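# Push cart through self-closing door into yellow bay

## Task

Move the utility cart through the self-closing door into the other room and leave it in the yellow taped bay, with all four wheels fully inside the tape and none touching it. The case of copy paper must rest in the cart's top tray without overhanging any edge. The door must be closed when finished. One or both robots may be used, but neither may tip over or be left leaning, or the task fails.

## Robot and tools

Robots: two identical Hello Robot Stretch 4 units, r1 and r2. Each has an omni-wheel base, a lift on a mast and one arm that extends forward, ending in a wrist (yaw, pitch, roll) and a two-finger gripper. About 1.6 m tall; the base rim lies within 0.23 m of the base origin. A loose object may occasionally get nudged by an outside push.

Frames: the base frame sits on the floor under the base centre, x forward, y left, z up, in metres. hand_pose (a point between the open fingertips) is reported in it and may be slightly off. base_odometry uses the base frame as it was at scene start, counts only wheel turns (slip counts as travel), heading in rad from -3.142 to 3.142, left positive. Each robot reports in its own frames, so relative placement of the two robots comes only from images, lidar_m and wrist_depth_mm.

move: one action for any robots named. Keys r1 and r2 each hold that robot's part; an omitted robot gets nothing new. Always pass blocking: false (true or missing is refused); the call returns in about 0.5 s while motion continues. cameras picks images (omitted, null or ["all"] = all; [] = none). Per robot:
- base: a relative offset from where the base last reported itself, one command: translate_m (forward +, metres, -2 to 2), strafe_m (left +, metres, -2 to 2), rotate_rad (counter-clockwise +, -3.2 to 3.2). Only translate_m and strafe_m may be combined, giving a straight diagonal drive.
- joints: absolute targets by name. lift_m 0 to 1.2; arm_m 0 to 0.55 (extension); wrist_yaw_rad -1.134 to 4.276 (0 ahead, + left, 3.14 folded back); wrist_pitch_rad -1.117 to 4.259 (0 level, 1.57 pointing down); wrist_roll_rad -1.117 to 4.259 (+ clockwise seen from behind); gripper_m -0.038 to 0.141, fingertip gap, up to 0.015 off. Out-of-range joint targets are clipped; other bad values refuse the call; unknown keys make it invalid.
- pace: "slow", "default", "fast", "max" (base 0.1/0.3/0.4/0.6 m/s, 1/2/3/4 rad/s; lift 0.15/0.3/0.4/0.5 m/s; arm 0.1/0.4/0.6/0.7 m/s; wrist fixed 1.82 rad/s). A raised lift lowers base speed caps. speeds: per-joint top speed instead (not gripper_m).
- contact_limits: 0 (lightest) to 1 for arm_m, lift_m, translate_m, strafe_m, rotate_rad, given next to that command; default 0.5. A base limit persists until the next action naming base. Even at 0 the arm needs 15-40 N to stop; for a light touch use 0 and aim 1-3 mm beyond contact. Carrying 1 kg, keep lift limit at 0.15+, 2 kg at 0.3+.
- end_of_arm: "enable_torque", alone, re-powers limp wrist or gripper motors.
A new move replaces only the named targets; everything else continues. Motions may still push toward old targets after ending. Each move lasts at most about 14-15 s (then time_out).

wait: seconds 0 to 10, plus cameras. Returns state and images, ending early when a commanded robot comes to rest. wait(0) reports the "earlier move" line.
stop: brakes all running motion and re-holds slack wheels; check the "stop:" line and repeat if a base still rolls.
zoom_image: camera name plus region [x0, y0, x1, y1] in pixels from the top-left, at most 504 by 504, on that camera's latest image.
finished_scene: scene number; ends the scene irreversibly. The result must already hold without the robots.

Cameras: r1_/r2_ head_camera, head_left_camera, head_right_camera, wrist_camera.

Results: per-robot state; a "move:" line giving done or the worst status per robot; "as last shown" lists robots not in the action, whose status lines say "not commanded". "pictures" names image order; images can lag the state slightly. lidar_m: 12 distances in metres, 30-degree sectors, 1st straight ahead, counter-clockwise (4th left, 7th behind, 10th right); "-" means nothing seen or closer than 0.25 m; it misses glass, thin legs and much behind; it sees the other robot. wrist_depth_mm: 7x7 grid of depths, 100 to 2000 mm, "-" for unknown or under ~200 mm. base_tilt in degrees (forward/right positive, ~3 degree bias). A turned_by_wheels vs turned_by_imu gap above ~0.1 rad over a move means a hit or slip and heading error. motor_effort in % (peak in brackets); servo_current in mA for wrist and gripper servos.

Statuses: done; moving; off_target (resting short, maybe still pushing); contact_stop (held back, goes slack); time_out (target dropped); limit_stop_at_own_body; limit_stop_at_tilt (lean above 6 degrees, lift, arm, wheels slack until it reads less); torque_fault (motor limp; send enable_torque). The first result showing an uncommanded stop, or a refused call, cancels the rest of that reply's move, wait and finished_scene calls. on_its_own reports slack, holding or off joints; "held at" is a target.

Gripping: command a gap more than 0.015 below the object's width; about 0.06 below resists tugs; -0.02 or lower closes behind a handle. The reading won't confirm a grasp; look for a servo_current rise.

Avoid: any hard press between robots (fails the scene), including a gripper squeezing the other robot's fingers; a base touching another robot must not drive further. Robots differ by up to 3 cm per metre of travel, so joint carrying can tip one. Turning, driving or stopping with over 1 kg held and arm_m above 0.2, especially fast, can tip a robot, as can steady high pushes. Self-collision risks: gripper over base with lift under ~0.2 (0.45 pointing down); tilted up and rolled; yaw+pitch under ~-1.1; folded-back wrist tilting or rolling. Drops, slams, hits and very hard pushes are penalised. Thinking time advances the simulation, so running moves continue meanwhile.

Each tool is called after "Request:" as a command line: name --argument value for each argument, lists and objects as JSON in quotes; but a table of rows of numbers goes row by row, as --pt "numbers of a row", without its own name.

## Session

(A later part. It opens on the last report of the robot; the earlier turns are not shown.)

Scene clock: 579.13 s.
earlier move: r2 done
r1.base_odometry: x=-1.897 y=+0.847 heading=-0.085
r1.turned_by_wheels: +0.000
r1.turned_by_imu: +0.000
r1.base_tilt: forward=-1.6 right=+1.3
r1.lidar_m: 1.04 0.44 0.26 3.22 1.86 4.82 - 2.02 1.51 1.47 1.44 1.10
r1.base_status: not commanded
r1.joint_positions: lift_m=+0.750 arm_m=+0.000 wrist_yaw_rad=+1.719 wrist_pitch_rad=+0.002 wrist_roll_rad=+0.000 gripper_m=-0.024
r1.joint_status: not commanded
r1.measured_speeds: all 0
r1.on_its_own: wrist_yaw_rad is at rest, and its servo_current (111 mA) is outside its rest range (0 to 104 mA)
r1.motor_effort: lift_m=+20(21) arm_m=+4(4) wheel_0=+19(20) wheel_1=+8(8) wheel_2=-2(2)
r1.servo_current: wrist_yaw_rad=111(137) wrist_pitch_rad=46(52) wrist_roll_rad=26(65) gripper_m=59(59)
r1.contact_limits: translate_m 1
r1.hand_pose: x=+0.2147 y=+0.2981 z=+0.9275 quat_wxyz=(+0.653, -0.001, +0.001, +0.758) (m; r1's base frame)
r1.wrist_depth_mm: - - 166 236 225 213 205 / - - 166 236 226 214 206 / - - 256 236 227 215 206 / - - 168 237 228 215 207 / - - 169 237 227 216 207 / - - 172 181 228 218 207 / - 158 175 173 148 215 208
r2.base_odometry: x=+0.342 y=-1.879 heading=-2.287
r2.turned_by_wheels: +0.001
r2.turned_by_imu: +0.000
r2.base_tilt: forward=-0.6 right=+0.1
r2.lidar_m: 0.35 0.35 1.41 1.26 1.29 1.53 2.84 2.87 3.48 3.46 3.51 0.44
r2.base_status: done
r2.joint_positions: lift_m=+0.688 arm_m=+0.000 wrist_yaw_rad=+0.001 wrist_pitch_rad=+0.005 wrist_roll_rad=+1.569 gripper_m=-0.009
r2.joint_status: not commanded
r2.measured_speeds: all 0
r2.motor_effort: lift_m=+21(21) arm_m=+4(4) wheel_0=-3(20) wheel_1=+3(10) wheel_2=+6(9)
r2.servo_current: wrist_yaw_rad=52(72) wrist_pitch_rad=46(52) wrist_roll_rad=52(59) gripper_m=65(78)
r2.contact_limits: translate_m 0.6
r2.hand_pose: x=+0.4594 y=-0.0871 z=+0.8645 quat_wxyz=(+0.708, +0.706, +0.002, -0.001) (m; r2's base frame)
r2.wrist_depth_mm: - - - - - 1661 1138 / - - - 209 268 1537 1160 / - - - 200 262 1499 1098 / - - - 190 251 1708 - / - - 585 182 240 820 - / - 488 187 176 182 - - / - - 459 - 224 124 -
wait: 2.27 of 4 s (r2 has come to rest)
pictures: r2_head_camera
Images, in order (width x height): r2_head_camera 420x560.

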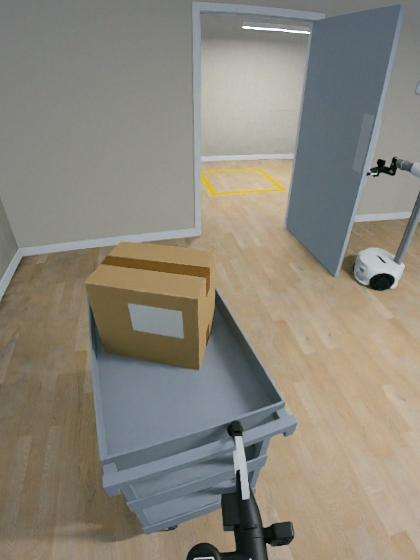

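Request:
move --blocking false --r2 '{"joints":{"gripper_m":0.07}}' --cameras '[]'

Request:
wait --seconds 1.5 --cameras '[]'

Request:
move --blocking false --r2 '{"base":{"strafe_m":0.055,"translate_m":-0.014},"contact_limits":{"strafe_m":0.6}}' --cameras '[]'

Request:
wait --seconds 1.5 --cameras '[]'

Request:
move --blocking false --r2 '{"joints":{"gripper_m":-0.01}}' --cameras '[]'

Request:
wait --seconds 2 --cameras '["r2_wrist_camera","r2_head_camera"]'

Scene clock: 588.10 s.
move: r2 moving
r1.base_odometry: x=-1.897 y=+0.847 heading=-0.085
r1.turned_by_wheels: +0.000
r1.turned_by_imu: +0.000
r1.base_tilt: forward=-1.7 right=+1.2
r1.lidar_m: 1.06 0.42 0.27 3.22 1.88 4.81 - 2.01 1.54 1.49 1.44 1.10
r1.base_status: not commanded
r1.joint_positions: lift_m=+0.750 arm_m=+0.000 wrist_yaw_rad=+1.719 wrist_pitch_rad=+0.002 wrist_roll_rad=+0.000 gripper_m=-0.024
r1.joint_status: not commanded
r1.measured_speeds: all 0
r1.motor_effort: lift_m=+20(21) arm_m=+4(4) wheel_0=+20(20) wheel_1=+7(8) wheel_2=-2(2)
r1.servo_current: wrist_yaw_rad=111(124) wrist_pitch_rad=33(46) wrist_roll_rad=59(59) gripper_m=52(59)
r1.contact_limits: translate_m 1
r1.hand_pose: x=+0.2147 y=+0.2981 z=+0.9275 quat_wxyz=(+0.653, -0.001, +0.001, +0.758) (m; r1's base frame)
r1.wrist_depth_mm: - - 166 237 226 213 205 / - - 165 236 226 216 205 / - - 258 236 227 214 206 / - - 168 236 228 214 206 / - - 170 237 228 216 208 / - - 172 182 227 218 208 / - 157 176 173 148 214 208
r2.base_odometry: x=+0.342 y=-1.879 heading=-2.287
r2.turned_by_wheels: +0.000
r2.turned_by_imu: +0.000
r2.base_tilt: forward=-0.7 right=+0.1
r2.lidar_m: 0.35 0.35 1.43 1.27 1.28 1.53 2.84 2.86 3.48 3.48 3.49 0.46
r2.base_status: not commanded
r2.joint_positions: lift_m=+0.688 arm_m=+0.000 wrist_yaw_rad=+0.001 wrist_pitch_rad=+0.005 wrist_roll_rad=+1.569 gripper_m=+0.013
r2.joint_status: gripper_m moving
r2.measured_speeds: translate_m=+0.000 strafe_m=+0.000 rotate_rad=-0.001 lift_m=+0.000 arm_m=+0.000 wrist_yaw_rad=+0.000 wrist_pitch_rad=+0.000 wrist_roll_rad=+0.000
r2.motor_effort: lift_m=+21(21) arm_m=+4(4) wheel_0=-3(3) wheel_1=+3(3) wheel_2=+7(7)
r2.servo_current: wrist_yaw_rad=52(52) wrist_pitch_rad=46(46) wrist_roll_rad=46(52) gripper_m=111(111)
r2.contact_limits: translate_m 0.6
r2.hand_pose: x=+0.4594 y=-0.0871 z=+0.8645 quat_wxyz=(+0.708, +0.706, +0.002, -0.001) (m; r2's base frame)
r2.wrist_depth_mm: - - - - - 1708 1160 / - - - 216 277 1576 1182 / - - - 206 270 296 297 / - - - 196 255 1863 - / - - 603 187 245 831 - / - 492 442 179 187 - - / - - 158 - 226 - -
pictures: none
No camera images: "cameras" was empty.

Scene clock: 589.17 s.
earlier move: r2 done
r1.base_odometry: x=-1.897 y=+0.847 heading=-0.085
r1.turned_by_wheels: +0.000
r1.turned_by_imu: +0.000
r1.base_tilt: forward=-1.6 right=+1.2
r1.lidar_m: 1.01 0.42 0.27 3.22 1.89 4.80 - 2.02 1.54 1.50 1.47 1.12
r1.base_status: not commanded
r1.joint_positions: lift_m=+0.750 arm_m=+0.000 wrist_yaw_rad=+1.719 wrist_pitch_rad=+0.002 wrist_roll_rad=+0.000 gripper_m=-0.024
r1.joint_status: not commanded
r1.measured_speeds: all 0
r1.on_its_own: wrist_yaw_rad is at rest, and its servo_current (130 mA) is outside its rest range (0 to 104 mA)
r1.motor_effort: lift_m=+20(21) arm_m=+4(4) wheel_0=+20(20) wheel_1=+8(8) wheel_2=-2(2)
r1.servo_current: wrist_yaw_rad=130(137) wrist_pitch_rad=39(52) wrist_roll_rad=46(65) gripper_m=52(65)
r1.contact_limits: translate_m 1
r1.hand_pose: x=+0.2147 y=+0.2981 z=+0.9275 quat_wxyz=(+0.653, -0.001, +0.001, +0.758) (m; r1's base frame)
r1.wrist_depth_mm: - - 166 236 225 213 204 / - - 165 236 226 216 205 / - - 258 236 228 215 206 / - - 168 237 227 215 207 / - - 170 237 227 216 207 / - - 173 181 227 219 208 / - 157 176 172 148 215 209
r2.base_odometry: x=+0.342 y=-1.879 heading=-2.287
r2.turned_by_wheels: +0.000
r2.turned_by_imu: +0.000
r2.base_tilt: forward=-0.7 right=+0.1
r2.lidar_m: 0.35 0.35 1.41 1.26 1.27 1.56 2.83 2.86 3.49 3.48 3.50 0.48
r2.base_status: not commanded
r2.joint_positions: lift_m=+0.688 arm_m=+0.000 wrist_yaw_rad=+0.001 wrist_pitch_rad=+0.005 wrist_roll_rad=+1.569 gripper_m=+0.070
r2.joint_status: all done
r2.measured_speeds: all 0
r2.motor_effort: lift_m=+21(21) arm_m=+4(4) wheel_0=-3(3) wheel_1=+3(3) wheel_2=+4(7)
r2.servo_current: wrist_yaw_rad=46(52) wrist_pitch_rad=39(52) wrist_roll_rad=59(59) gripper_m=59(124)
r2.contact_limits: translate_m 0.6
r2.hand_pose: x=+0.4593 y=-0.0873 z=+0.8645 quat_wxyz=(+0.708, +0.706, +0.002, -0.002) (m; r2's base frame)
r2.wrist_depth_mm: - - - - - 1618 1160 / - - - 218 279 1576 1160 / - - - 206 271 297 297 / - - - 198 257 1708 - / - - 609 188 248 831 - / - - 191 180 187 - - / - - 147 - 227 - -
wait: 1.07 of 1.5 s (r2 has come to rest)
pictures: none
No camera images: "cameras" was empty.

Scene clock: 589.67 s.
move: r2 moving
r1.base_odometry: x=-1.897 y=+0.847 heading=-0.085
r1.turned_by_wheels: +0.000
r1.turned_by_imu: +0.000
r1.base_tilt: forward=-1.6 right=+1.3
r1.lidar_m: 1.04 0.41 0.28 3.20 1.89 4.79 - 2.01 1.52 1.48 1.44 1.10
r1.base_status: not commanded
r1.joint_positions: lift_m=+0.750 arm_m=+0.000 wrist_yaw_rad=+1.719 wrist_pitch_rad=+0.002 wrist_roll_rad=+0.000 gripper_m=-0.024
r1.joint_status: not commanded
r1.measured_speeds: all 0
r1.motor_effort: lift_m=+21(21) arm_m=+4(4) wheel_0=+19(20) wheel_1=+8(8) wheel_2=-2(2)
r1.servo_current: wrist_yaw_rad=111(130) wrist_pitch_rad=39(46) wrist_roll_rad=39(65) gripper_m=52(59)
r1.contact_limits: translate_m 1
r1.hand_pose: x=+0.2147 y=+0.2981 z=+0.9275 quat_wxyz=(+0.653, -0.001, +0.001, +0.758) (m; r1's base frame)
r1.wrist_depth_mm: - - 166 237 225 213 204 / - - 166 236 226 215 205 / - - 258 236 227 215 206 / - - 168 237 228 215 207 / - - 170 238 228 215 207 / - - 173 181 229 217 207 / - 157 176 173 148 215 208
r2.base_odometry: x=+0.371 y=-1.894 heading=-2.287
r2.turned_by_wheels: +0.000
r2.turned_by_imu: +0.000
r2.base_tilt: forward=-0.7 right=+0.1
r2.lidar_m: 0.36 0.35 1.37 1.23 1.23 1.53 2.84 2.85 3.50 3.51 3.53 0.46
r2.base_status: translate_m moving; strafe_m moving
r2.joint_positions: lift_m=+0.688 arm_m=+0.000 wrist_yaw_rad=-0.003 wrist_pitch_rad=+0.005 wrist_roll_rad=+1.569 gripper_m=+0.070
r2.joint_status: not commanded
r2.measured_speeds: translate_m=-0.029 strafe_m=+0.118 rotate_rad=-0.001 lift_m=+0.000 arm_m=+0.000 wrist_yaw_rad=+0.000 wrist_pitch_rad=+0.000 wrist_roll_rad=+0.000
r2.motor_effort: lift_m=+21(21) arm_m=+4(4) wheel_0=-13(17) wheel_1=+8(9) wheel_2=+5(7)
r2.servo_current: wrist_yaw_rad=59(59) wrist_pitch_rad=46(46) wrist_roll_rad=39(59) gripper_m=52(59)
r2.contact_limits: strafe_m 0.6
r2.hand_pose: x=+0.4590 y=-0.0884 z=+0.8645 quat_wxyz=(+0.708, +0.706, +0.001, -0.003) (m; r2's base frame)
r2.wrist_depth_mm: - - - - - 1661 1160 / - - - 216 276 1618 1182 / - - - 205 267 1537 1060 / - - - 198 256 1708 - / - - 569 190 248 831 - / - - 191 182 185 - - / - - 466 - 230 - -
pictures: none
No camera images: "cameras" was empty.

Scene clock: 590.40 s.
earlier move: r2 done
r1.base_odometry: x=-1.897 y=+0.847 heading=-0.085
r1.turned_by_wheels: +0.000
r1.turned_by_imu: +0.000
r1.base_tilt: forward=-1.6 right=+1.3
r1.lidar_m: 1.02 0.42 0.27 3.21 1.88 4.81 - 1.99 1.52 1.50 1.44 1.10
r1.base_status: not commanded
r1.joint_positions: lift_m=+0.750 arm_m=+0.000 wrist_yaw_rad=+1.719 wrist_pitch_rad=+0.002 wrist_roll_rad=+0.000 gripper_m=-0.024
r1.joint_status: not commanded
r1.measured_speeds: all 0
r1.on_its_own: wrist_yaw_rad is at rest, and its servo_current (124 mA) is outside its rest range (0 to 104 mA)
r1.motor_effort: lift_m=+20(21) arm_m=+4(4) wheel_0=+19(20) wheel_1=+7(8) wheel_2=-2(2)
r1.servo_current: wrist_yaw_rad=124(130) wrist_pitch_rad=39(52) wrist_roll_rad=33(65) gripper_m=52(65)
r1.contact_limits: translate_m 1
r1.hand_pose: x=+0.2147 y=+0.2981 z=+0.9275 quat_wxyz=(+0.653, -0.001, +0.001, +0.758) (m; r1's base frame)
r1.wrist_depth_mm: - - 166 236 224 213 204 / - - 166 236 226 216 205 / - - 257 236 228 215 206 / - - 169 236 228 215 207 / - - 170 237 228 216 208 / - - 173 181 228 218 207 / - 157 175 173 148 215 208
r2.base_odometry: x=+0.393 y=-1.905 heading=-2.287
r2.turned_by_wheels: +0.000
r2.turned_by_imu: +0.000
r2.base_tilt: forward=-0.7 right=+0.1
r2.lidar_m: 0.37 0.37 1.36 1.21 1.23 1.47 2.82 2.86 3.49 3.53 3.55 0.45
r2.base_status: done
r2.joint_positions: lift_m=+0.688 arm_m=+0.000 wrist_yaw_rad=-0.003 wrist_pitch_rad=+0.005 wrist_roll_rad=+1.569 gripper_m=+0.070
r2.joint_status: not commanded
r2.measured_speeds: all 0
r2.motor_effort: lift_m=+21(21) arm_m=+4(4) wheel_0=-2(17) wheel_1=+3(9) wheel_2=+4(7)
r2.servo_current: wrist_yaw_rad=52(59) wrist_pitch_rad=46(52) wrist_roll_rad=52(59) gripper_m=52(59)
r2.contact_limits: strafe_m 0.6
r2.hand_pose: x=+0.4590 y=-0.0884 z=+0.8645 quat_wxyz=(+0.708, +0.706, +0.001, -0.003) (m; r2's base frame)
r2.wrist_depth_mm: - - - - - 1661 1182 / - - - 208 268 1464 1098 / - - - 204 266 1499 436 / - - - 196 256 1499 - / - - 549 190 248 842 - / - - 192 185 187 - - / - - 147 - 233 - -
wait: 0.73 of 1.5 s (r2 has come to rest)
pictures: none
No camera images: "cameras" was empty.

Scene clock: 590.90 s.
move: r2 moving
r1.base_odometry: x=-1.897 y=+0.847 heading=-0.085
r1.turned_by_wheels: +0.000
r1.turned_by_imu: +0.000
r1.base_tilt: forward=-1.6 right=+1.3
r1.lidar_m: 1.03 0.42 0.27 3.22 1.89 4.82 - 2.00 1.54 1.48 1.46 1.11
r1.base_status: not commanded
r1.joint_positions: lift_m=+0.750 arm_m=+0.000 wrist_yaw_rad=+1.719 wrist_pitch_rad=+0.002 wrist_roll_rad=+0.000 gripper_m=-0.024
r1.joint_status: not commanded
r1.measured_speeds: all 0
r1.motor_effort: lift_m=+20(21) arm_m=+4(4) wheel_0=+20(20) wheel_1=+8(8) wheel_2=-2(2)
r1.servo_current: wrist_yaw_rad=111(124) wrist_pitch_rad=39(46) wrist_roll_rad=65(65) gripper_m=52(52)
r1.contact_limits: translate_m 1
r1.hand_pose: x=+0.2147 y=+0.2981 z=+0.9275 quat_wxyz=(+0.653, -0.001, +0.001, +0.758) (m; r1's base frame)
r1.wrist_depth_mm: - - 166 236 226 213 204 / - - 165 236 226 215 206 / - - 258 236 227 213 207 / - - 169 237 229 214 206 / - - 171 237 229 216 206 / - - 173 182 226 218 208 / - 157 176 173 147 216 207
r2.base_odometry: x=+0.393 y=-1.905 heading=-2.287
r2.turned_by_wheels: +0.000
r2.turned_by_imu: +0.000
r2.base_tilt: forward=-0.7 right=+0.1
r2.lidar_m: 0.38 0.37 1.35 1.17 1.23 1.48 2.84 2.87 3.47 3.52 3.56 0.46
r2.base_status: not commanded
r2.joint_positions: lift_m=+0.688 arm_m=+0.000 wrist_yaw_rad=-0.003 wrist_pitch_rad=+0.005 wrist_roll_rad=+1.569 gripper_m=+0.051
r2.joint_status: gripper_m moving
r2.measured_speeds: all 0
r2.motor_effort: lift_m=+21(21) arm_m=+4(4) wheel_0=-2(2) wheel_1=+3(3) wheel_2=+4(4)
r2.servo_current: wrist_yaw_rad=52(59) wrist_pitch_rad=46(52) wrist_roll_rad=39(59) gripper_m=85(91)
r2.contact_limits: strafe_m 0.6
r2.hand_pose: x=+0.4590 y=-0.0884 z=+0.8645 quat_wxyz=(+0.708, +0.706, +0.001, -0.003) (m; r2's base frame)
r2.wrist_depth_mm: - - - - - 1661 1160 / - - - 208 270 1464 1118 / - - - 203 264 1499 433 / - - - 196 257 1537 - / - - 549 190 247 842 - / - - 191 185 187 - - / - - 147 - 233 - -
pictures: none
No camera images: "cameras" was empty.

Scene clock: 591.97 s.
earlier move: r2 done
r1.base_odometry: x=-1.897 y=+0.847 heading=-0.085
r1.turned_by_wheels: +0.000
r1.turned_by_imu: +0.000
r1.base_tilt: forward=-1.6 right=+1.3
r1.lidar_m: 1.02 0.42 0.30 3.21 1.90 4.82 - 2.02 1.54 1.49 1.46 1.11
r1.base_status: not commanded
r1.joint_positions: lift_m=+0.750 arm_m=+0.000 wrist_yaw_rad=+1.719 wrist_pitch_rad=+0.002 wrist_roll_rad=+0.000 gripper_m=-0.024
r1.joint_status: not commanded
r1.measured_speeds: all 0
r1.on_its_own: wrist_yaw_rad is at rest, and its servo_current (117 mA) is outside its rest range (0 to 104 mA)
r1.motor_effort: lift_m=+20(21) arm_m=+4(4) wheel_0=+19(20) wheel_1=+8(8) wheel_2=-2(2)
r1.servo_current: wrist_yaw_rad=117(137) wrist_pitch_rad=39(46) wrist_roll_rad=46(65) gripper_m=59(59)
r1.contact_limits: translate_m 1
r1.hand_pose: x=+0.2147 y=+0.2981 z=+0.9275 quat_wxyz=(+0.653, -0.001, +0.001, +0.758) (m; r1's base frame)
r1.wrist_depth_mm: - - 166 236 225 213 205 / - - 166 236 227 215 206 / - - 257 236 227 214 206 / - - 169 237 228 215 207 / - - 170 237 228 216 207 / - - 173 181 226 218 208 / - 158 176 172 148 215 208
r2.base_odometry: x=+0.393 y=-1.905 heading=-2.287
r2.turned_by_wheels: +0.000
r2.turned_by_imu: +0.000
r2.base_tilt: forward=-0.7 right=+0.1
r2.lidar_m: 0.36 0.37 1.36 1.21 1.22 1.48 2.83 2.87 3.52 3.53 3.55 0.46
r2.base_status: not commanded
r2.joint_positions: lift_m=+0.688 arm_m=+0.000 wrist_yaw_rad=+0.000 wrist_pitch_rad=+0.005 wrist_roll_rad=+1.569 gripper_m=-0.009
r2.joint_status: all done
r2.measured_speeds: all 0
r2.motor_effort: lift_m=+21(21) arm_m=+4(4) wheel_0=-2(3) wheel_1=+3(3) wheel_2=+4(4)
r2.servo_current: wrist_yaw_rad=39(59) wrist_pitch_rad=46(52) wrist_roll_rad=59(59) gripper_m=91(169)
r2.contact_limits: strafe_m 0.6
r2.hand_pose: x=+0.4593 y=-0.0873 z=+0.8645 quat_wxyz=(+0.708, +0.706, +0.002, -0.002) (m; r2's base frame)
r2.wrist_depth_mm: - - - - - 1618 1138 / - - - 197 256 1464 1098 / - - - 191 253 1576 462 / - - - 185 245 854 - / - - 521 181 239 820 - / - - 187 177 182 - - / - - 488 - 229 125 -
wait: 1.07 of 2 s (r2 has come to rest)
pictures: r2_head_camera, r2_wrist_camera
Images, in order (width x height): r2_head_camera 420x560, r2_wrist_camera 616x392.

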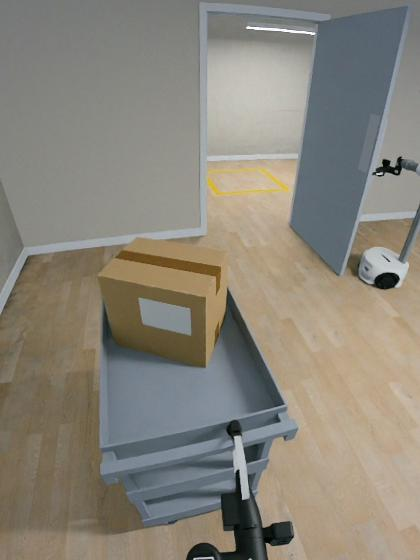

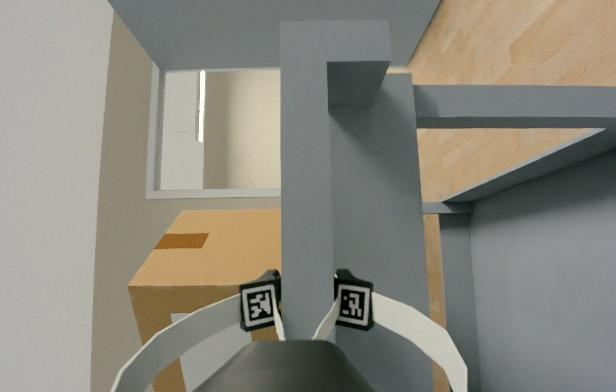

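Request:
move --blocking false --r2 '{"base":{"rotate_rad":-0.14},"pace":"default","contact_limits":{"rotate_rad":0.6}}' --cameras '[]'

Request:
wait --seconds 2 --cameras '[]'

Request:
move --blocking false --r2 '{"base":{"strafe_m":0.26,"translate_m":-0.03},"pace":"default","contact_limits":{"strafe_m":0.6}}' --cameras '[]'

Request:
wait --seconds 3 --cameras '["r2_head_camera"]'

Scene clock: 609.47 s.
move: r2 moving
r1.base_odometry: x=-1.897 y=+0.847 heading=-0.085
r1.turned_by_wheels: +0.000
r1.turned_by_imu: +0.000
r1.base_tilt: forward=-1.6 right=+1.3
r1.lidar_m: 1.00 0.42 0.27 3.21 1.88 4.83 - 2.01 1.54 1.50 1.44 1.11
r1.base_status: not commanded
r1.joint_positions: lift_m=+0.750 arm_m=+0.000 wrist_yaw_rad=+1.719 wrist_pitch_rad=+0.002 wrist_roll_rad=+0.000 gripper_m=-0.024
r1.joint_status: not commanded
r1.measured_speeds: all 0
r1.motor_effort: lift_m=+21(21) arm_m=+4(4) wheel_0=+19(20) wheel_1=+8(8) wheel_2=-2(2)
r1.servo_current: wrist_yaw_rad=104(124) wrist_pitch_rad=39(46) wrist_roll_rad=46(72) gripper_m=46(59)
r1.contact_limits: translate_m 1
r1.hand_pose: x=+0.2147 y=+0.2981 z=+0.9275 quat_wxyz=(+0.653, -0.001, +0.001, +0.758) (m; r1's base frame)
r1.wrist_depth_mm: - - 166 236 225 213 204 / - - 166 236 226 216 206 / - - 256 236 226 215 206 / - - 168 237 226 215 207 / - - 170 237 228 216 208 / - - 173 181 227 217 209 / - 157 176 173 148 215 208
r2.base_odometry: x=+0.393 y=-1.905 heading=-2.425
r2.turned_by_wheels: -0.139
r2.turned_by_imu: -0.134
r2.base_tilt: forward=-0.7 right=+0.1
r2.lidar_m: 0.32 0.32 1.50 1.22 1.20 1.37 2.32 2.81 3.19 3.55 3.54 0.47
r2.base_status: rotate_rad moving
r2.joint_positions: lift_m=+0.688 arm_m=+0.000 wrist_yaw_rad=+0.007 wrist_pitch_rad=+0.005 wrist_roll_rad=+1.569 gripper_m=-0.009
r2.joint_status: not commanded
r2.measured_speeds: translate_m=-0.001 strafe_m=-0.002 rotate_rad=-0.091 lift_m=+0.000 arm_m=+0.000 wrist_yaw_rad=-0.170 wrist_pitch_rad=+0.000 wrist_roll_rad=+0.000
r2.motor_effort: lift_m=+21(21) arm_m=-2(4) wheel_0=+7(15) wheel_1=+3(8) wheel_2=+6(19)
r2.servo_current: wrist_yaw_rad=46(111) wrist_pitch_rad=39(46) wrist_roll_rad=59(59) gripper_m=72(91)
r2.contact_limits: rotate_rad 0.6
r2.hand_pose: x=+0.4599 y=-0.0855 z=+0.8645 quat_wxyz=(+0.708, +0.706, +0.004, +0.000) (m; r2's base frame)
r2.wrist_depth_mm: - - - - - 1661 1160 / - - - 228 - 1708 1182 / - - - 211 277 290 293 / - - - 200 258 1756 554 / - - - 185 244 759 - / - - 430 175 182 - - / - - 436 - 221 - -
pictures: none
No camera images: "cameras" was empty.

Scene clock: 609.90 s.
earlier move: r2 done
r1.base_odometry: x=-1.897 y=+0.847 heading=-0.085
r1.turned_by_wheels: +0.000
r1.turned_by_imu: +0.000
r1.base_tilt: forward=-1.6 right=+1.2
r1.lidar_m: 1.05 0.43 0.26 3.21 1.89 4.84 - 2.02 1.55 1.48 1.45 1.11
r1.base_status: not commanded
r1.joint_positions: lift_m=+0.750 arm_m=+0.000 wrist_yaw_rad=+1.719 wrist_pitch_rad=+0.002 wrist_roll_rad=+0.000 gripper_m=-0.024
r1.joint_status: not commanded
r1.measured_speeds: all 0
r1.on_its_own: wrist_yaw_rad is at rest, and its servo_current (117 mA) is outside its rest range (0 to 104 mA)
r1.motor_effort: lift_m=+20(21) arm_m=+4(4) wheel_0=+19(20) wheel_1=+7(8) wheel_2=-2(2)
r1.servo_current: wrist_yaw_rad=117(124) wrist_pitch_rad=39(52) wrist_roll_rad=52(72) gripper_m=52(59)
r1.contact_limits: translate_m 1
r1.hand_pose: x=+0.2147 y=+0.2981 z=+0.9275 quat_wxyz=(+0.653, -0.001, +0.001, +0.758) (m; r1's base frame)
r1.wrist_depth_mm: - - 166 236 225 213 205 / - - 166 236 227 214 206 / - - 257 237 226 213 206 / - - 169 236 228 214 207 / - - 170 238 229 216 208 / - - 172 182 227 218 206 / - 157 176 172 148 214 207
r2.base_odometry: x=+0.393 y=-1.905 heading=-2.426
r2.turned_by_wheels: -0.001
r2.turned_by_imu: -0.001
r2.base_tilt: forward=-0.7 right=+0.1
r2.lidar_m: 0.31 0.31 1.43 1.22 1.23 1.35 2.33 2.83 3.20 3.54 3.53 0.45
r2.base_status: done
r2.joint_positions: lift_m=+0.688 arm_m=+0.000 wrist_yaw_rad=-0.006 wrist_pitch_rad=+0.005 wrist_roll_rad=+1.569 gripper_m=-0.009
r2.joint_status: not commanded
r2.measured_speeds: all 0
r2.motor_effort: lift_m=+21(21) arm_m=-4(4) wheel_0=+0(15) wheel_1=+3(8) wheel_2=-1(19)
r2.servo_current: wrist_yaw_rad=46(111) wrist_pitch_rad=52(52) wrist_roll_rad=39(59) gripper_m=59(91)
r2.contact_limits: rotate_rad 0.6
r2.hand_pose: x=+0.4588 y=-0.0892 z=+0.8645 quat_wxyz=(+0.708, +0.706, +0.000, -0.004) (m; r2's base frame)
r2.wrist_depth_mm: - - - - - 1708 1160 / - - - 233 - 1708 1160 / - - - 212 283 297 297 / - - - 200 263 1756 1118 / - - - 188 245 778 - / - - 186 175 182 - - / - 433 430 - 220 - -
wait: 0.43 of 2 s (r2 has come to rest)
pictures: none
No camera images: "cameras" was empty.

Scene clock: 610.40 s.
move: r2 moving
r1.base_odometry: x=-1.897 y=+0.847 heading=-0.085
r1.turned_by_wheels: +0.000
r1.turned_by_imu: +0.000
r1.base_tilt: forward=-1.6 right=+1.3
r1.lidar_m: 1.00 0.43 0.25 3.21 1.90 4.81 - 1.98 1.52 1.49 1.46 1.12
r1.base_status: not commanded
r1.joint_positions: lift_m=+0.750 arm_m=+0.000 wrist_yaw_rad=+1.719 wrist_pitch_rad=+0.002 wrist_roll_rad=+0.000 gripper_m=-0.024
r1.joint_status: not commanded
r1.measured_speeds: all 0
r1.motor_effort: lift_m=+21(21) arm_m=+4(4) wheel_0=+20(20) wheel_1=+7(8) wheel_2=-2(2)
r1.servo_current: wrist_yaw_rad=111(117) wrist_pitch_rad=39(46) wrist_roll_rad=39(59) gripper_m=46(59)
r1.contact_limits: translate_m 1
r1.hand_pose: x=+0.2147 y=+0.2981 z=+0.9275 quat_wxyz=(+0.653, -0.001, +0.001, +0.758) (m; r1's base frame)
r1.wrist_depth_mm: - - 167 236 225 213 205 / - - 166 236 226 215 205 / - - 257 236 226 215 207 / - - 168 237 228 216 207 / - - 170 237 228 215 208 / - - 173 181 226 217 208 / - 157 176 173 148 215 208
r2.base_odometry: x=+0.418 y=-1.928 heading=-2.427
r2.turned_by_wheels: +0.000
r2.turned_by_imu: -0.001
r2.base_tilt: forward=-0.7 right=+0.1
r2.lidar_m: 0.32 0.30 1.42 1.18 1.16 1.31 2.23 2.84 3.21 3.57 3.56 0.46
r2.base_status: translate_m moving; strafe_m moving
r2.joint_positions: lift_m=+0.688 arm_m=+0.000 wrist_yaw_rad=-0.008 wrist_pitch_rad=+0.005 wrist_roll_rad=+1.569 gripper_m=-0.009
r2.joint_status: not commanded
r2.measured_speeds: translate_m=-0.017 strafe_m=+0.131 rotate_rad=+0.004 lift_m=+0.000 arm_m=+0.000 wrist_yaw_rad=-0.002 wrist_pitch_rad=+0.000 wrist_roll_rad=+0.000
r2.motor_effort: lift_m=+21(21) arm_m=-4(4) wheel_0=-17(18) wheel_1=+8(10) wheel_2=+1(5)
r2.servo_current: wrist_yaw_rad=52(65) wrist_pitch_rad=39(52) wrist_roll_rad=52(52) gripper_m=65(78)
r2.contact_limits: strafe_m 0.6
r2.hand_pose: x=+0.4586 y=-0.0897 z=+0.8645 quat_wxyz=(+0.708, +0.706, -0.001, -0.005) (m; r2's base frame)
r2.wrist_depth_mm: - - - - - 1618 1182 / - - - 230 - 1661 1160 / - - - 211 283 294 294 / - - - 198 259 1661 535 / - - - 185 242 788 - / - - 188 174 182 - - / - 436 433 - 218 - -
pictures: none
No camera images: "cameras" was empty.

Scene clock: 612.17 s.
earlier move: r2 done
r1.base_odometry: x=-1.897 y=+0.847 heading=-0.085
r1.turned_by_wheels: +0.000
r1.turned_by_imu: +0.000
r1.base_tilt: forward=-1.6 right=+1.2
r1.lidar_m: 1.00 0.44 0.29 2.25 1.97 4.79 - 2.01 1.52 1.49 1.46 1.12
r1.base_status: not commanded
r1.joint_positions: lift_m=+0.750 arm_m=+0.000 wrist_yaw_rad=+1.719 wrist_pitch_rad=+0.002 wrist_roll_rad=+0.000 gripper_m=-0.024
r1.joint_status: not commanded
r1.measured_speeds: all 0
r1.on_its_own: wrist_yaw_rad is at rest, and its servo_current (111 mA) is outside its rest range (0 to 104 mA)
r1.motor_effort: lift_m=+20(21) arm_m=+4(4) wheel_0=+20(20) wheel_1=+8(8) wheel_2=-2(2)
r1.servo_current: wrist_yaw_rad=111(137) wrist_pitch_rad=39(52) wrist_roll_rad=59(59) gripper_m=52(59)
r1.contact_limits: translate_m 1
r1.hand_pose: x=+0.2147 y=+0.2981 z=+0.9275 quat_wxyz=(+0.653, -0.001, +0.001, +0.758) (m; r1's base frame)
r1.wrist_depth_mm: - - 166 236 224 213 205 / - - 165 235 227 214 206 / - - 257 236 226 215 206 / - - 168 236 229 215 207 / - - 170 237 228 216 206 / - - 174 182 226 217 208 / - 158 176 173 148 215 208
r2.base_odometry: x=+0.586 y=-2.081 heading=-2.426
r2.turned_by_wheels: +0.001
r2.turned_by_imu: +0.000
r2.base_tilt: forward=-0.7 right=+0.0
r2.lidar_m: 0.37 0.35 1.17 0.95 0.96 1.10 1.79 2.88 3.26 3.79 3.78 0.45
r2.base_status: done
r2.joint_positions: lift_m=+0.688 arm_m=+0.000 wrist_yaw_rad=-0.001 wrist_pitch_rad=+0.005 wrist_roll_rad=+1.569 gripper_m=-0.009
r2.joint_status: not commanded
r2.measured_speeds: all 0
r2.motor_effort: lift_m=+21(21) arm_m=-3(4) wheel_0=-3(19) wheel_1=+2(10) wheel_2=+6(8)
r2.servo_current: wrist_yaw_rad=46(65) wrist_pitch_rad=46(59) wrist_roll_rad=52(59) gripper_m=72(78)
r2.contact_limits: strafe_m 0.6
r2.hand_pose: x=+0.4592 y=-0.0876 z=+0.8645 quat_wxyz=(+0.708, +0.706, +0.002, -0.002) (m; r2's base frame)
r2.wrist_depth_mm: - - - - - 1618 1138 / - - - 196 256 1499 1098 / - - - 190 251 1464 287 / - - - 186 245 866 - / - - 521 181 239 831 - / - - 187 176 183 - - / - - 477 - 228 123 -
wait: 1.77 of 3 s (r2 has come to rest)
pictures: r2_head_camera
Images, in order (width x height): r2_head_camera 420x560.

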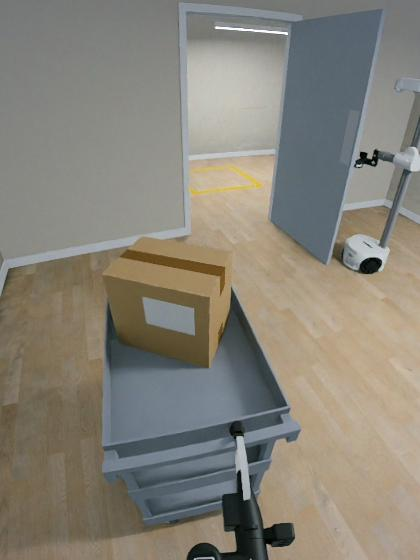

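Request:
move --blocking false --r2 '{"base":{"strafe_m":0.3,"translate_m":-0.02},"pace":"default","contact_limits":{"strafe_m":0.6}}' --cameras '[]'

Request:
wait --seconds 3 --cameras '["r2_head_camera"]'

Scene clock: 621.30 s.
move: r2 moving
r1.base_odometry: x=-1.897 y=+0.847 heading=-0.085
r1.turned_by_wheels: +0.000
r1.turned_by_imu: +0.000
r1.base_tilt: forward=-1.6 right=+1.3
r1.lidar_m: 1.03 0.43 0.28 2.24 1.99 4.82 - 2.02 1.55 1.51 1.46 1.12
r1.base_status: not commanded
r1.joint_positions: lift_m=+0.750 arm_m=+0.000 wrist_yaw_rad=+1.719 wrist_pitch_rad=+0.002 wrist_roll_rad=+0.000 gripper_m=-0.024
r1.joint_status: not commanded
r1.measured_speeds: all 0
r1.motor_effort: lift_m=+20(21) arm_m=+4(4) wheel_0=+20(20) wheel_1=+7(8) wheel_2=-2(2)
r1.servo_current: wrist_yaw_rad=111(130) wrist_pitch_rad=39(46) wrist_roll_rad=46(65) gripper_m=59(59)
r1.contact_limits: translate_m 1
r1.hand_pose: x=+0.2147 y=+0.2981 z=+0.9275 quat_wxyz=(+0.653, -0.001, +0.001, +0.758) (m; r1's base frame)
r1.wrist_depth_mm: - - 165 236 225 212 204 / - - 166 236 226 216 205 / - - 258 236 227 215 206 / - - 168 236 228 215 206 / - - 170 236 228 216 208 / - - 174 180 226 217 208 / - 157 176 173 148 216 208
r2.base_odometry: x=+0.610 y=-2.106 heading=-2.426
r2.turned_by_wheels: +0.000
r2.turned_by_imu: +0.000
r2.base_tilt: forward=-0.7 right=+0.0
r2.lidar_m: 0.36 0.37 1.12 0.91 0.91 1.05 1.70 2.90 3.27 3.83 3.81 0.44
r2.base_status: translate_m moving; strafe_m moving
r2.joint_positions: lift_m=+0.688 arm_m=+0.000 wrist_yaw_rad=-0.004 wrist_pitch_rad=+0.005 wrist_roll_rad=+1.569 gripper_m=-0.009
r2.joint_status: not commanded
r2.measured_speeds: translate_m=-0.009 strafe_m=+0.137 rotate_rad=-0.002 lift_m=+0.000 arm_m=+0.000 wrist_yaw_rad=-0.009 wrist_pitch_rad=+0.000 wrist_roll_rad=+0.000
r2.motor_effort: lift_m=+21(21) arm_m=-4(4) wheel_0=-16(16) wheel_1=+9(10) wheel_2=+4(6)
r2.servo_current: wrist_yaw_rad=39(59) wrist_pitch_rad=46(52) wrist_roll_rad=39(59) gripper_m=65(78)
r2.contact_limits: strafe_m 0.6
r2.hand_pose: x=+0.4589 y=-0.0887 z=+0.8645 quat_wxyz=(+0.708, +0.706, +0.000, -0.003) (m; r2's base frame)
r2.wrist_depth_mm: - - - 198 - 1661 1138 / - - - 195 254 265 265 / - - - 189 250 1618 1118 / - - - 185 245 842 - / - - 512 180 238 831 - / - - 186 176 182 - - / - - 488 - 229 123 -
pictures: none
No camera images: "cameras" was empty.

Scene clock: 623.17 s.
earlier move: r2 done
r1.base_odometry: x=-1.897 y=+0.847 heading=-0.085
r1.turned_by_wheels: +0.000
r1.turned_by_imu: +0.000
r1.base_tilt: forward=-1.6 right=+1.3
r1.lidar_m: 1.03 0.44 0.27 2.21 2.09 4.81 - 2.02 1.52 1.48 1.45 1.11
r1.base_status: not commanded
r1.joint_positions: lift_m=+0.750 arm_m=+0.000 wrist_yaw_rad=+1.719 wrist_pitch_rad=+0.002 wrist_roll_rad=+0.000 gripper_m=-0.024
r1.joint_status: not commanded
r1.measured_speeds: all 0
r1.on_its_own: wrist_yaw_rad is at rest, and its servo_current (111 mA) is outside its rest range (0 to 104 mA)
r1.motor_effort: lift_m=+20(21) arm_m=+4(4) wheel_0=+19(20) wheel_1=+8(8) wheel_2=-2(2)
r1.servo_current: wrist_yaw_rad=111(130) wrist_pitch_rad=46(52) wrist_roll_rad=65(65) gripper_m=52(59)
r1.contact_limits: translate_m 1
r1.hand_pose: x=+0.2147 y=+0.2981 z=+0.9275 quat_wxyz=(+0.653, -0.001, +0.001, +0.758) (m; r1's base frame)
r1.wrist_depth_mm: - - 166 237 224 213 204 / - - 166 236 226 216 204 / - - 258 236 227 214 206 / - - 168 236 229 215 207 / - - 170 238 228 216 208 / - - 174 181 226 218 208 / - 158 176 173 147 214 208
r2.base_odometry: x=+0.797 y=-2.295 heading=-2.425
r2.turned_by_wheels: +0.001
r2.turned_by_imu: +0.001
r2.base_tilt: forward=-0.7 right=+0.1
r2.lidar_m: 0.41 0.43 0.82 0.67 0.66 0.76 1.22 2.96 3.37 4.09 4.06 0.41
r2.base_status: done
r2.joint_positions: lift_m=+0.688 arm_m=+0.000 wrist_yaw_rad=-0.001 wrist_pitch_rad=+0.005 wrist_roll_rad=+1.569 gripper_m=-0.009
r2.joint_status: not commanded
r2.measured_speeds: all 0
r2.motor_effort: lift_m=+21(21) arm_m=-4(4) wheel_0=-2(16) wheel_1=+3(11) wheel_2=+6(9)
r2.servo_current: wrist_yaw_rad=46(59) wrist_pitch_rad=39(52) wrist_roll_rad=46(65) gripper_m=72(78)
r2.contact_limits: strafe_m 0.6
r2.hand_pose: x=+0.4592 y=-0.0877 z=+0.8645 quat_wxyz=(+0.708, +0.706, +0.001, -0.002) (m; r2's base frame)
r2.wrist_depth_mm: - - - 161 161 1430 1160 / - - - 164 222 228 229 / - - 621 167 226 820 - / - - 496 229 230 820 - / - - 480 173 235 854 - / - - 187 176 181 - - / - - 609 - - 123 -
wait: 1.87 of 3 s (r2 has come to rest)
pictures: r2_head_camera
Images, in order (width x height): r2_head_camera 420x560.

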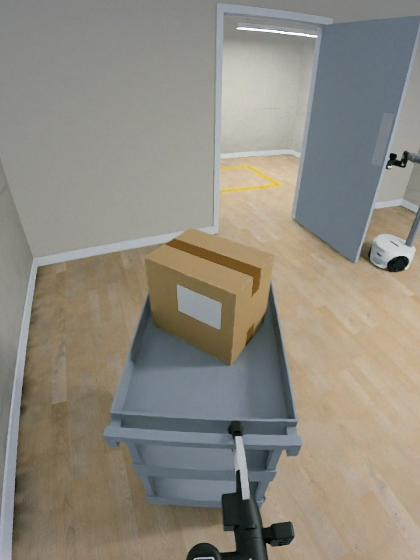

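Request:
move --blocking false --r2 '{"base":{"strafe_m":0.2,"translate_m":-0.28},"pace":"default","contact_limits":{"strafe_m":0.6}}' --cameras '[]'

Request:
wait --seconds 3 --cameras '["r2_head_camera"]'

Scene clock: 636.07 s.
move: r2 moving
r1.base_odometry: x=-1.897 y=+0.847 heading=-0.085
r1.turned_by_wheels: +0.000
r1.turned_by_imu: +0.000
r1.base_tilt: forward=-1.7 right=+1.2
r1.lidar_m: 1.03 0.43 0.27 2.25 2.11 4.81 - 1.96 1.53 1.48 1.44 1.11
r1.base_status: not commanded
r1.joint_positions: lift_m=+0.750 arm_m=+0.000 wrist_yaw_rad=+1.719 wrist_pitch_rad=+0.002 wrist_roll_rad=+0.000 gripper_m=-0.024
r1.joint_status: not commanded
r1.measured_speeds: all 0
r1.motor_effort: lift_m=+20(21) arm_m=+4(4) wheel_0=+19(20) wheel_1=+8(8) wheel_2=-2(2)
r1.servo_current: wrist_yaw_rad=98(130) wrist_pitch_rad=46(46) wrist_roll_rad=46(59) gripper_m=52(59)
r1.contact_limits: translate_m 1
r1.hand_pose: x=+0.2147 y=+0.2981 z=+0.9275 quat_wxyz=(+0.653, -0.001, +0.001, +0.758) (m; r1's base frame)
r1.wrist_depth_mm: - - 166 236 225 213 204 / - - 166 236 226 214 206 / - - 257 236 226 214 206 / - - 168 236 228 215 207 / - - 170 236 228 216 207 / - - 174 181 227 218 208 / - 157 176 173 148 215 208
r2.base_odometry: x=+0.832 y=-2.291 heading=-2.425
r2.turned_by_wheels: +0.001
r2.turned_by_imu: +0.001
r2.base_tilt: forward=-0.6 right=+0.1
r2.lidar_m: 0.40 0.45 0.79 0.62 0.63 0.74 1.19 2.95 3.32 4.13 4.09 0.41
r2.base_status: translate_m moving; strafe_m moving
r2.joint_positions: lift_m=+0.688 arm_m=+0.000 wrist_yaw_rad=+0.000 wrist_pitch_rad=+0.005 wrist_roll_rad=+1.569 gripper_m=-0.009
r2.joint_status: not commanded
r2.measured_speeds: translate_m=-0.111 strafe_m=+0.078 rotate_rad=+0.002 lift_m=+0.000 arm_m=+0.000 wrist_yaw_rad=+0.002 wrist_pitch_rad=+0.000 wrist_roll_rad=+0.000
r2.motor_effort: lift_m=+21(21) arm_m=-4(4) wheel_0=-11(13) wheel_1=+5(6) wheel_2=+14(17)
r2.servo_current: wrist_yaw_rad=46(52) wrist_pitch_rad=46(52) wrist_roll_rad=46(59) gripper_m=65(78)
r2.contact_limits: strafe_m 0.6
r2.hand_pose: x=+0.4593 y=-0.0874 z=+0.8645 quat_wxyz=(+0.708, +0.706, +0.002, -0.002) (m; r2's base frame)
r2.wrist_depth_mm: - - - 155 155 1464 1138 / - - - 159 216 222 224 / - - 580 163 222 - - / - - 477 167 229 842 - / - - 496 172 235 854 - / - - 187 175 182 - - / - - 654 - - 1708 -
pictures: none
No camera images: "cameras" was empty.

Scene clock: 638.10 s.
earlier move: r2 done
r1.base_odometry: x=-1.897 y=+0.847 heading=-0.085
r1.turned_by_wheels: +0.000
r1.turned_by_imu: +0.000
r1.base_tilt: forward=-1.6 right=+1.3
r1.lidar_m: 0.99 0.41 0.28 2.59 2.38 4.81 - 2.02 1.53 1.49 1.45 1.10
r1.base_status: not commanded
r1.joint_positions: lift_m=+0.750 arm_m=+0.000 wrist_yaw_rad=+1.719 wrist_pitch_rad=+0.002 wrist_roll_rad=+0.000 gripper_m=-0.024
r1.joint_status: not commanded
r1.measured_speeds: all 0
r1.on_its_own: wrist_yaw_rad is at rest, and its servo_current (117 mA) is outside its rest range (0 to 104 mA)
r1.motor_effort: lift_m=+20(21) arm_m=+4(4) wheel_0=+19(20) wheel_1=+8(8) wheel_2=-2(2)
r1.servo_current: wrist_yaw_rad=117(130) wrist_pitch_rad=46(46) wrist_roll_rad=46(59) gripper_m=52(59)
r1.contact_limits: translate_m 1
r1.hand_pose: x=+0.2147 y=+0.2981 z=+0.9275 quat_wxyz=(+0.653, -0.001, +0.001, +0.758) (m; r1's base frame)
r1.wrist_depth_mm: - - 166 236 224 213 205 / - - 166 235 226 216 204 / - - 258 236 226 214 206 / - - 168 236 227 216 206 / - - 170 236 228 215 206 / - - 174 182 227 218 207 / - 158 176 173 148 215 208
r2.base_odometry: x=+1.140 y=-2.261 heading=-2.425
r2.turned_by_wheels: +0.000
r2.turned_by_imu: +0.000
r2.base_tilt: forward=-0.7 right=+0.1
r2.lidar_m: 0.43 0.51 0.47 0.38 0.37 0.45 0.67 2.75 3.15 4.35 4.35 0.40
r2.base_status: done
r2.joint_positions: lift_m=+0.688 arm_m=+0.000 wrist_yaw_rad=+0.001 wrist_pitch_rad=+0.005 wrist_roll_rad=+1.569 gripper_m=-0.009
r2.joint_status: not commanded
r2.measured_speeds: all 0
r2.motor_effort: lift_m=+21(21) arm_m=-4(4) wheel_0=+0(13) wheel_1=+3(6) wheel_2=+6(17)
r2.servo_current: wrist_yaw_rad=39(59) wrist_pitch_rad=46(52) wrist_roll_rad=39(59) gripper_m=72(78)
r2.contact_limits: strafe_m 0.6
r2.hand_pose: x=+0.4594 y=-0.0871 z=+0.8645 quat_wxyz=(+0.708, +0.706, +0.002, -0.001) (m; r2's base frame)
r2.wrist_depth_mm: - - - 131 132 193 195 / - - 554 137 195 - - / - - 477 144 207 - - / - 508 469 154 217 - - / - - 574 163 230 - - / - - 185 172 182 - - / - - - - - 549 -
wait: 2.03 of 3 s (r2 has come to rest)
pictures: r2_head_camera
Images, in order (width x height): r2_head_camera 420x560.

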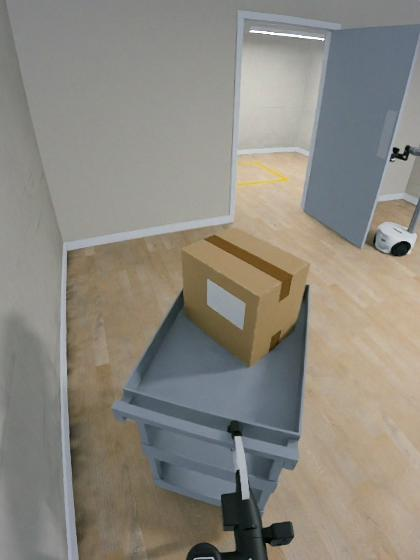

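Request:
move --blocking false --r2 '{"base":{"strafe_m":-0.09,"translate_m":0.5},"pace":"default","contact_limits":{"translate_m":0.6}}' --cameras '[]'

Request:
wait --seconds 4 --cameras '["r2_head_camera"]'

Scene clock: 649.27 s.
move: r2 moving
r1.base_odometry: x=-1.897 y=+0.847 heading=-0.085
r1.turned_by_wheels: +0.000
r1.turned_by_imu: +0.000
r1.base_tilt: forward=-1.7 right=+1.3
r1.lidar_m: 1.02 0.41 0.29 2.57 2.37 4.83 - 2.03 1.53 1.49 1.46 1.09
r1.base_status: not commanded
r1.joint_positions: lift_m=+0.750 arm_m=+0.000 wrist_yaw_rad=+1.719 wrist_pitch_rad=+0.002 wrist_roll_rad=+0.000 gripper_m=-0.024
r1.joint_status: not commanded
r1.measured_speeds: all 0
r1.motor_effort: lift_m=+20(21) arm_m=+4(4) wheel_0=+20(20) wheel_1=+8(8) wheel_2=-2(2)
r1.servo_current: wrist_yaw_rad=104(130) wrist_pitch_rad=39(52) wrist_roll_rad=46(59) gripper_m=52(59)
r1.contact_limits: translate_m 1
r1.hand_pose: x=+0.2147 y=+0.2981 z=+0.9275 quat_wxyz=(+0.653, -0.001, +0.001, +0.758) (m; r1's base frame)
r1.wrist_depth_mm: - - 167 236 224 212 204 / - - 166 235 227 216 205 / - - 257 237 226 215 206 / - - 169 237 228 214 206 / - - 170 237 229 216 207 / - - 173 181 226 218 208 / - 158 176 173 148 216 208
r2.base_odometry: x=+1.113 y=-2.277 heading=-2.425
r2.turned_by_wheels: +0.000
r2.turned_by_imu: +0.000
r2.base_tilt: forward=-0.7 right=+0.1
r2.lidar_m: 0.42 0.50 0.51 0.41 0.39 0.45 0.68 2.78 3.14 4.34 4.32 0.37
r2.base_status: translate_m moving; strafe_m moving
r2.joint_positions: lift_m=+0.688 arm_m=+0.000 wrist_yaw_rad=-0.003 wrist_pitch_rad=+0.005 wrist_roll_rad=+1.569 gripper_m=-0.009
r2.joint_status: not commanded
r2.measured_speeds: translate_m=+0.121 strafe_m=-0.021 rotate_rad=-0.003 lift_m=+0.000 arm_m=+0.000 wrist_yaw_rad=-0.020 wrist_pitch_rad=+0.000 wrist_roll_rad=+0.000
r2.motor_effort: lift_m=+21(21) arm_m=-3(4) wheel_0=+8(10) wheel_1=+9(9) wheel_2=-18(18)
r2.servo_current: wrist_yaw_rad=52(52) wrist_pitch_rad=46(46) wrist_roll_rad=39(59) gripper_m=72(72)
r2.contact_limits: translate_m 0.6
r2.hand_pose: x=+0.4590 y=-0.0882 z=+0.8645 quat_wxyz=(+0.708, +0.706, +0.001, -0.003) (m; r2's base frame)
r2.wrist_depth_mm: - - - 133 134 197 198 / - - 580 140 198 201 - / - - 492 148 208 - - / - - 455 156 219 - - / - - 559 164 230 - - / - - 186 172 181 - - / - - - - - 1618 -
pictures: none
No camera images: "cameras" was empty.

Scene clock: 651.93 s.
earlier move: r2 done
r1.base_odometry: x=-1.897 y=+0.847 heading=-0.085
r1.turned_by_wheels: +0.000
r1.turned_by_imu: +0.000
r1.base_tilt: forward=-1.6 right=+1.3
r1.lidar_m: 1.03 0.43 0.26 2.00 1.97 4.80 - 1.98 1.53 1.50 1.45 1.10
r1.base_status: not commanded
r1.joint_positions: lift_m=+0.750 arm_m=+0.000 wrist_yaw_rad=+1.719 wrist_pitch_rad=+0.002 wrist_roll_rad=+0.000 gripper_m=-0.024
r1.joint_status: not commanded
r1.measured_speeds: all 0
r1.on_its_own: wrist_yaw_rad is at rest, and its servo_current (111 mA) is outside its rest range (0 to 104 mA)
r1.motor_effort: lift_m=+20(21) arm_m=+4(4) wheel_0=+19(20) wheel_1=+7(8) wheel_2=-2(2)
r1.servo_current: wrist_yaw_rad=111(130) wrist_pitch_rad=39(52) wrist_roll_rad=46(65) gripper_m=52(59)
r1.contact_limits: translate_m 1
r1.hand_pose: x=+0.2147 y=+0.2981 z=+0.9275 quat_wxyz=(+0.653, -0.001, +0.001, +0.758) (m; r1's base frame)
r1.wrist_depth_mm: - - 166 237 224 213 204 / - - 166 235 225 214 204 / - - 257 236 227 214 206 / - - 169 236 228 214 207 / - - 170 237 229 216 208 / - - 174 182 226 218 207 / - 157 176 173 148 215 208
r2.base_odometry: x=+0.704 y=-2.522 heading=-2.425
r2.turned_by_wheels: +0.000
r2.turned_by_imu: +0.002
r2.base_tilt: forward=-0.7 right=+0.1
r2.lidar_m: 0.42 0.51 0.77 0.62 0.62 0.73 1.18 3.19 3.66 4.13 2.88 0.40
r2.base_status: done
r2.joint_positions: lift_m=+0.688 arm_m=+0.000 wrist_yaw_rad=+0.000 wrist_pitch_rad=+0.005 wrist_roll_rad=+1.569 gripper_m=-0.009
r2.joint_status: not commanded
r2.measured_speeds: all 0
r2.motor_effort: lift_m=+21(21) arm_m=+3(4) wheel_0=+3(15) wheel_1=+3(9) wheel_2=-4(18)
r2.servo_current: wrist_yaw_rad=46(59) wrist_pitch_rad=46(52) wrist_roll_rad=59(59) gripper_m=72(78)
r2.contact_limits: translate_m 0.6
r2.hand_pose: x=+0.4593 y=-0.0873 z=+0.8645 quat_wxyz=(+0.708, +0.706, +0.002, -0.002) (m; r2's base frame)
r2.wrist_depth_mm: - - - 122 122 183 187 / - - 517 128 187 - - / - 477 452 137 199 - - / - - 480 148 216 - - / - - 634 157 229 - - / - - 186 170 181 - - / - - - - - 554 512
wait: 2.67 of 4 s (r2 has come to rest)
pictures: r2_head_camera
Images, in order (width x height): r2_head_camera 420x560.

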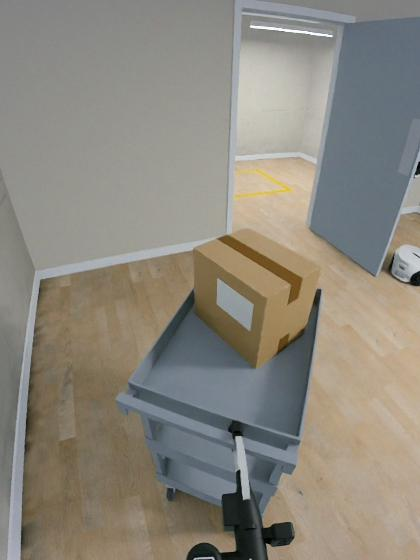

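Request:
move --blocking false --r2 '{"base":{"strafe_m":-0.21,"translate_m":0.46},"pace":"default","contact_limits":{"translate_m":0.6}}' --cameras '[]'

Request:
wait --seconds 4 --cameras '["r2_head_camera"]'

Scene clock: 665.00 s.
move: r2 moving
r1.base_odometry: x=-1.897 y=+0.847 heading=-0.085
r1.turned_by_wheels: +0.000
r1.turned_by_imu: +0.000
r1.base_tilt: forward=-1.6 right=+1.3
r1.lidar_m: 1.05 0.42 0.28 1.97 1.96 4.82 - 2.02 1.52 1.47 1.44 1.09
r1.base_status: not commanded
r1.joint_positions: lift_m=+0.750 arm_m=+0.000 wrist_yaw_rad=+1.719 wrist_pitch_rad=+0.002 wrist_roll_rad=+0.000 gripper_m=-0.024
r1.joint_status: not commanded
r1.measured_speeds: all 0
r1.motor_effort: lift_m=+20(21) arm_m=+4(4) wheel_0=+19(20) wheel_1=+7(8) wheel_2=-2(2)
r1.servo_current: wrist_yaw_rad=104(124) wrist_pitch_rad=46(52) wrist_roll_rad=59(59) gripper_m=52(52)
r1.contact_limits: translate_m 1
r1.hand_pose: x=+0.2147 y=+0.2981 z=+0.9275 quat_wxyz=(+0.653, -0.001, +0.001, +0.758) (m; r1's base frame)
r1.wrist_depth_mm: - - 166 236 224 213 204 / - - 165 236 226 214 206 / - - 257 236 227 215 206 / - - 168 236 228 215 206 / - - 170 236 228 216 208 / - - 174 181 226 218 208 / - 157 176 173 148 215 208
r2.base_odometry: x=+0.671 y=-2.532 heading=-2.424
r2.turned_by_wheels: +0.000
r2.turned_by_imu: +0.001
r2.base_tilt: forward=-0.7 right=+0.0
r2.lidar_m: 0.44 0.52 0.79 0.66 0.63 0.72 1.13 3.23 3.64 4.09 2.82 0.39
r2.base_status: translate_m moving; strafe_m moving
r2.joint_positions: lift_m=+0.688 arm_m=+0.000 wrist_yaw_rad=+0.000 wrist_pitch_rad=+0.005 wrist_roll_rad=+1.569 gripper_m=-0.009
r2.joint_status: not commanded
r2.measured_speeds: translate_m=+0.123 strafe_m=-0.056 rotate_rad=-0.005 lift_m=+0.000 arm_m=+0.000 wrist_yaw_rad=+0.000 wrist_pitch_rad=+0.000 wrist_roll_rad=+0.000
r2.motor_effort: lift_m=+21(21) arm_m=+4(4) wheel_0=+16(16) wheel_1=+6(7) wheel_2=-15(16)
r2.servo_current: wrist_yaw_rad=46(52) wrist_pitch_rad=46(46) wrist_roll_rad=46(65) gripper_m=72(72)
r2.contact_limits: translate_m 0.6
r2.hand_pose: x=+0.4593 y=-0.0873 z=+0.8645 quat_wxyz=(+0.708, +0.706, +0.002, -0.002) (m; r2's base frame)
r2.wrist_depth_mm: - - - 123 123 185 187 / - - 521 128 189 - - / - 480 459 137 200 - - / - - 480 148 216 - - / - - 609 157 229 - - / - - 187 169 181 - - / - - - - - 559 517
pictures: none
No camera images: "cameras" was empty.

Scene clock: 667.57 s.
earlier move: r2 done
r1.base_odometry: x=-1.897 y=+0.847 heading=-0.085
r1.turned_by_wheels: +0.000
r1.turned_by_imu: +0.000
r1.base_tilt: forward=-1.7 right=+1.2
r1.lidar_m: 1.03 0.45 0.27 1.74 1.99 4.82 - 2.00 1.54 1.51 1.43 1.12
r1.base_status: not commanded
r1.joint_positions: lift_m=+0.750 arm_m=+0.000 wrist_yaw_rad=+1.719 wrist_pitch_rad=+0.002 wrist_roll_rad=+0.000 gripper_m=-0.024
r1.joint_status: not commanded
r1.measured_speeds: all 0
r1.on_its_own: wrist_yaw_rad is at rest, and its servo_current (117 mA) is outside its rest range (0 to 104 mA)
r1.motor_effort: lift_m=+21(21) arm_m=+4(4) wheel_0=+20(20) wheel_1=+8(8) wheel_2=-2(2)
r1.servo_current: wrist_yaw_rad=117(130) wrist_pitch_rad=39(52) wrist_roll_rad=59(72) gripper_m=46(59)
r1.contact_limits: translate_m 1
r1.hand_pose: x=+0.2147 y=+0.2981 z=+0.9275 quat_wxyz=(+0.653, -0.001, +0.001, +0.758) (m; r1's base frame)
r1.wrist_depth_mm: - - 166 237 226 213 204 / - - 166 236 227 216 205 / - - 257 237 227 215 206 / - - 168 236 228 214 207 / - - 170 237 229 216 208 / - - 174 181 227 218 208 / - 157 176 173 148 215 208
r2.base_odometry: x=+0.219 y=-2.666 heading=-2.424
r2.turned_by_wheels: +0.000
r2.turned_by_imu: +0.002
r2.base_tilt: forward=-0.7 right=+0.1
r2.lidar_m: 0.36 0.41 1.17 0.97 0.97 1.09 1.82 3.58 4.06 3.79 2.31 0.44
r2.base_status: done
r2.joint_positions: lift_m=+0.688 arm_m=+0.000 wrist_yaw_rad=+0.001 wrist_pitch_rad=+0.005 wrist_roll_rad=+1.569 gripper_m=-0.009
r2.joint_status: not commanded
r2.measured_speeds: all 0
r2.motor_effort: lift_m=+21(21) arm_m=+4(4) wheel_0=+4(16) wheel_1=+5(7) wheel_2=-3(16)
r2.servo_current: wrist_yaw_rad=46(59) wrist_pitch_rad=52(52) wrist_roll_rad=52(65) gripper_m=72(78)
r2.contact_limits: translate_m 0.6
r2.hand_pose: x=+0.4593 y=-0.0873 z=+0.8645 quat_wxyz=(+0.708, +0.706, +0.002, -0.002) (m; r2's base frame)
r2.wrist_depth_mm: - - - 176 176 1661 1160 / - - - 176 236 242 243 / - - - 176 236 1576 - / - - 569 236 236 831 - / - - 469 176 236 842 - / - 488 187 176 182 - - / - - - - 236 - -
wait: 2.57 of 4 s (r2 has come to rest)
pictures: r2_head_camera
Images, in order (width x height): r2_head_camera 420x560.

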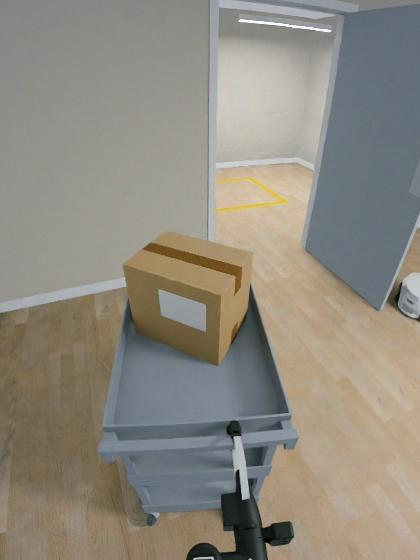

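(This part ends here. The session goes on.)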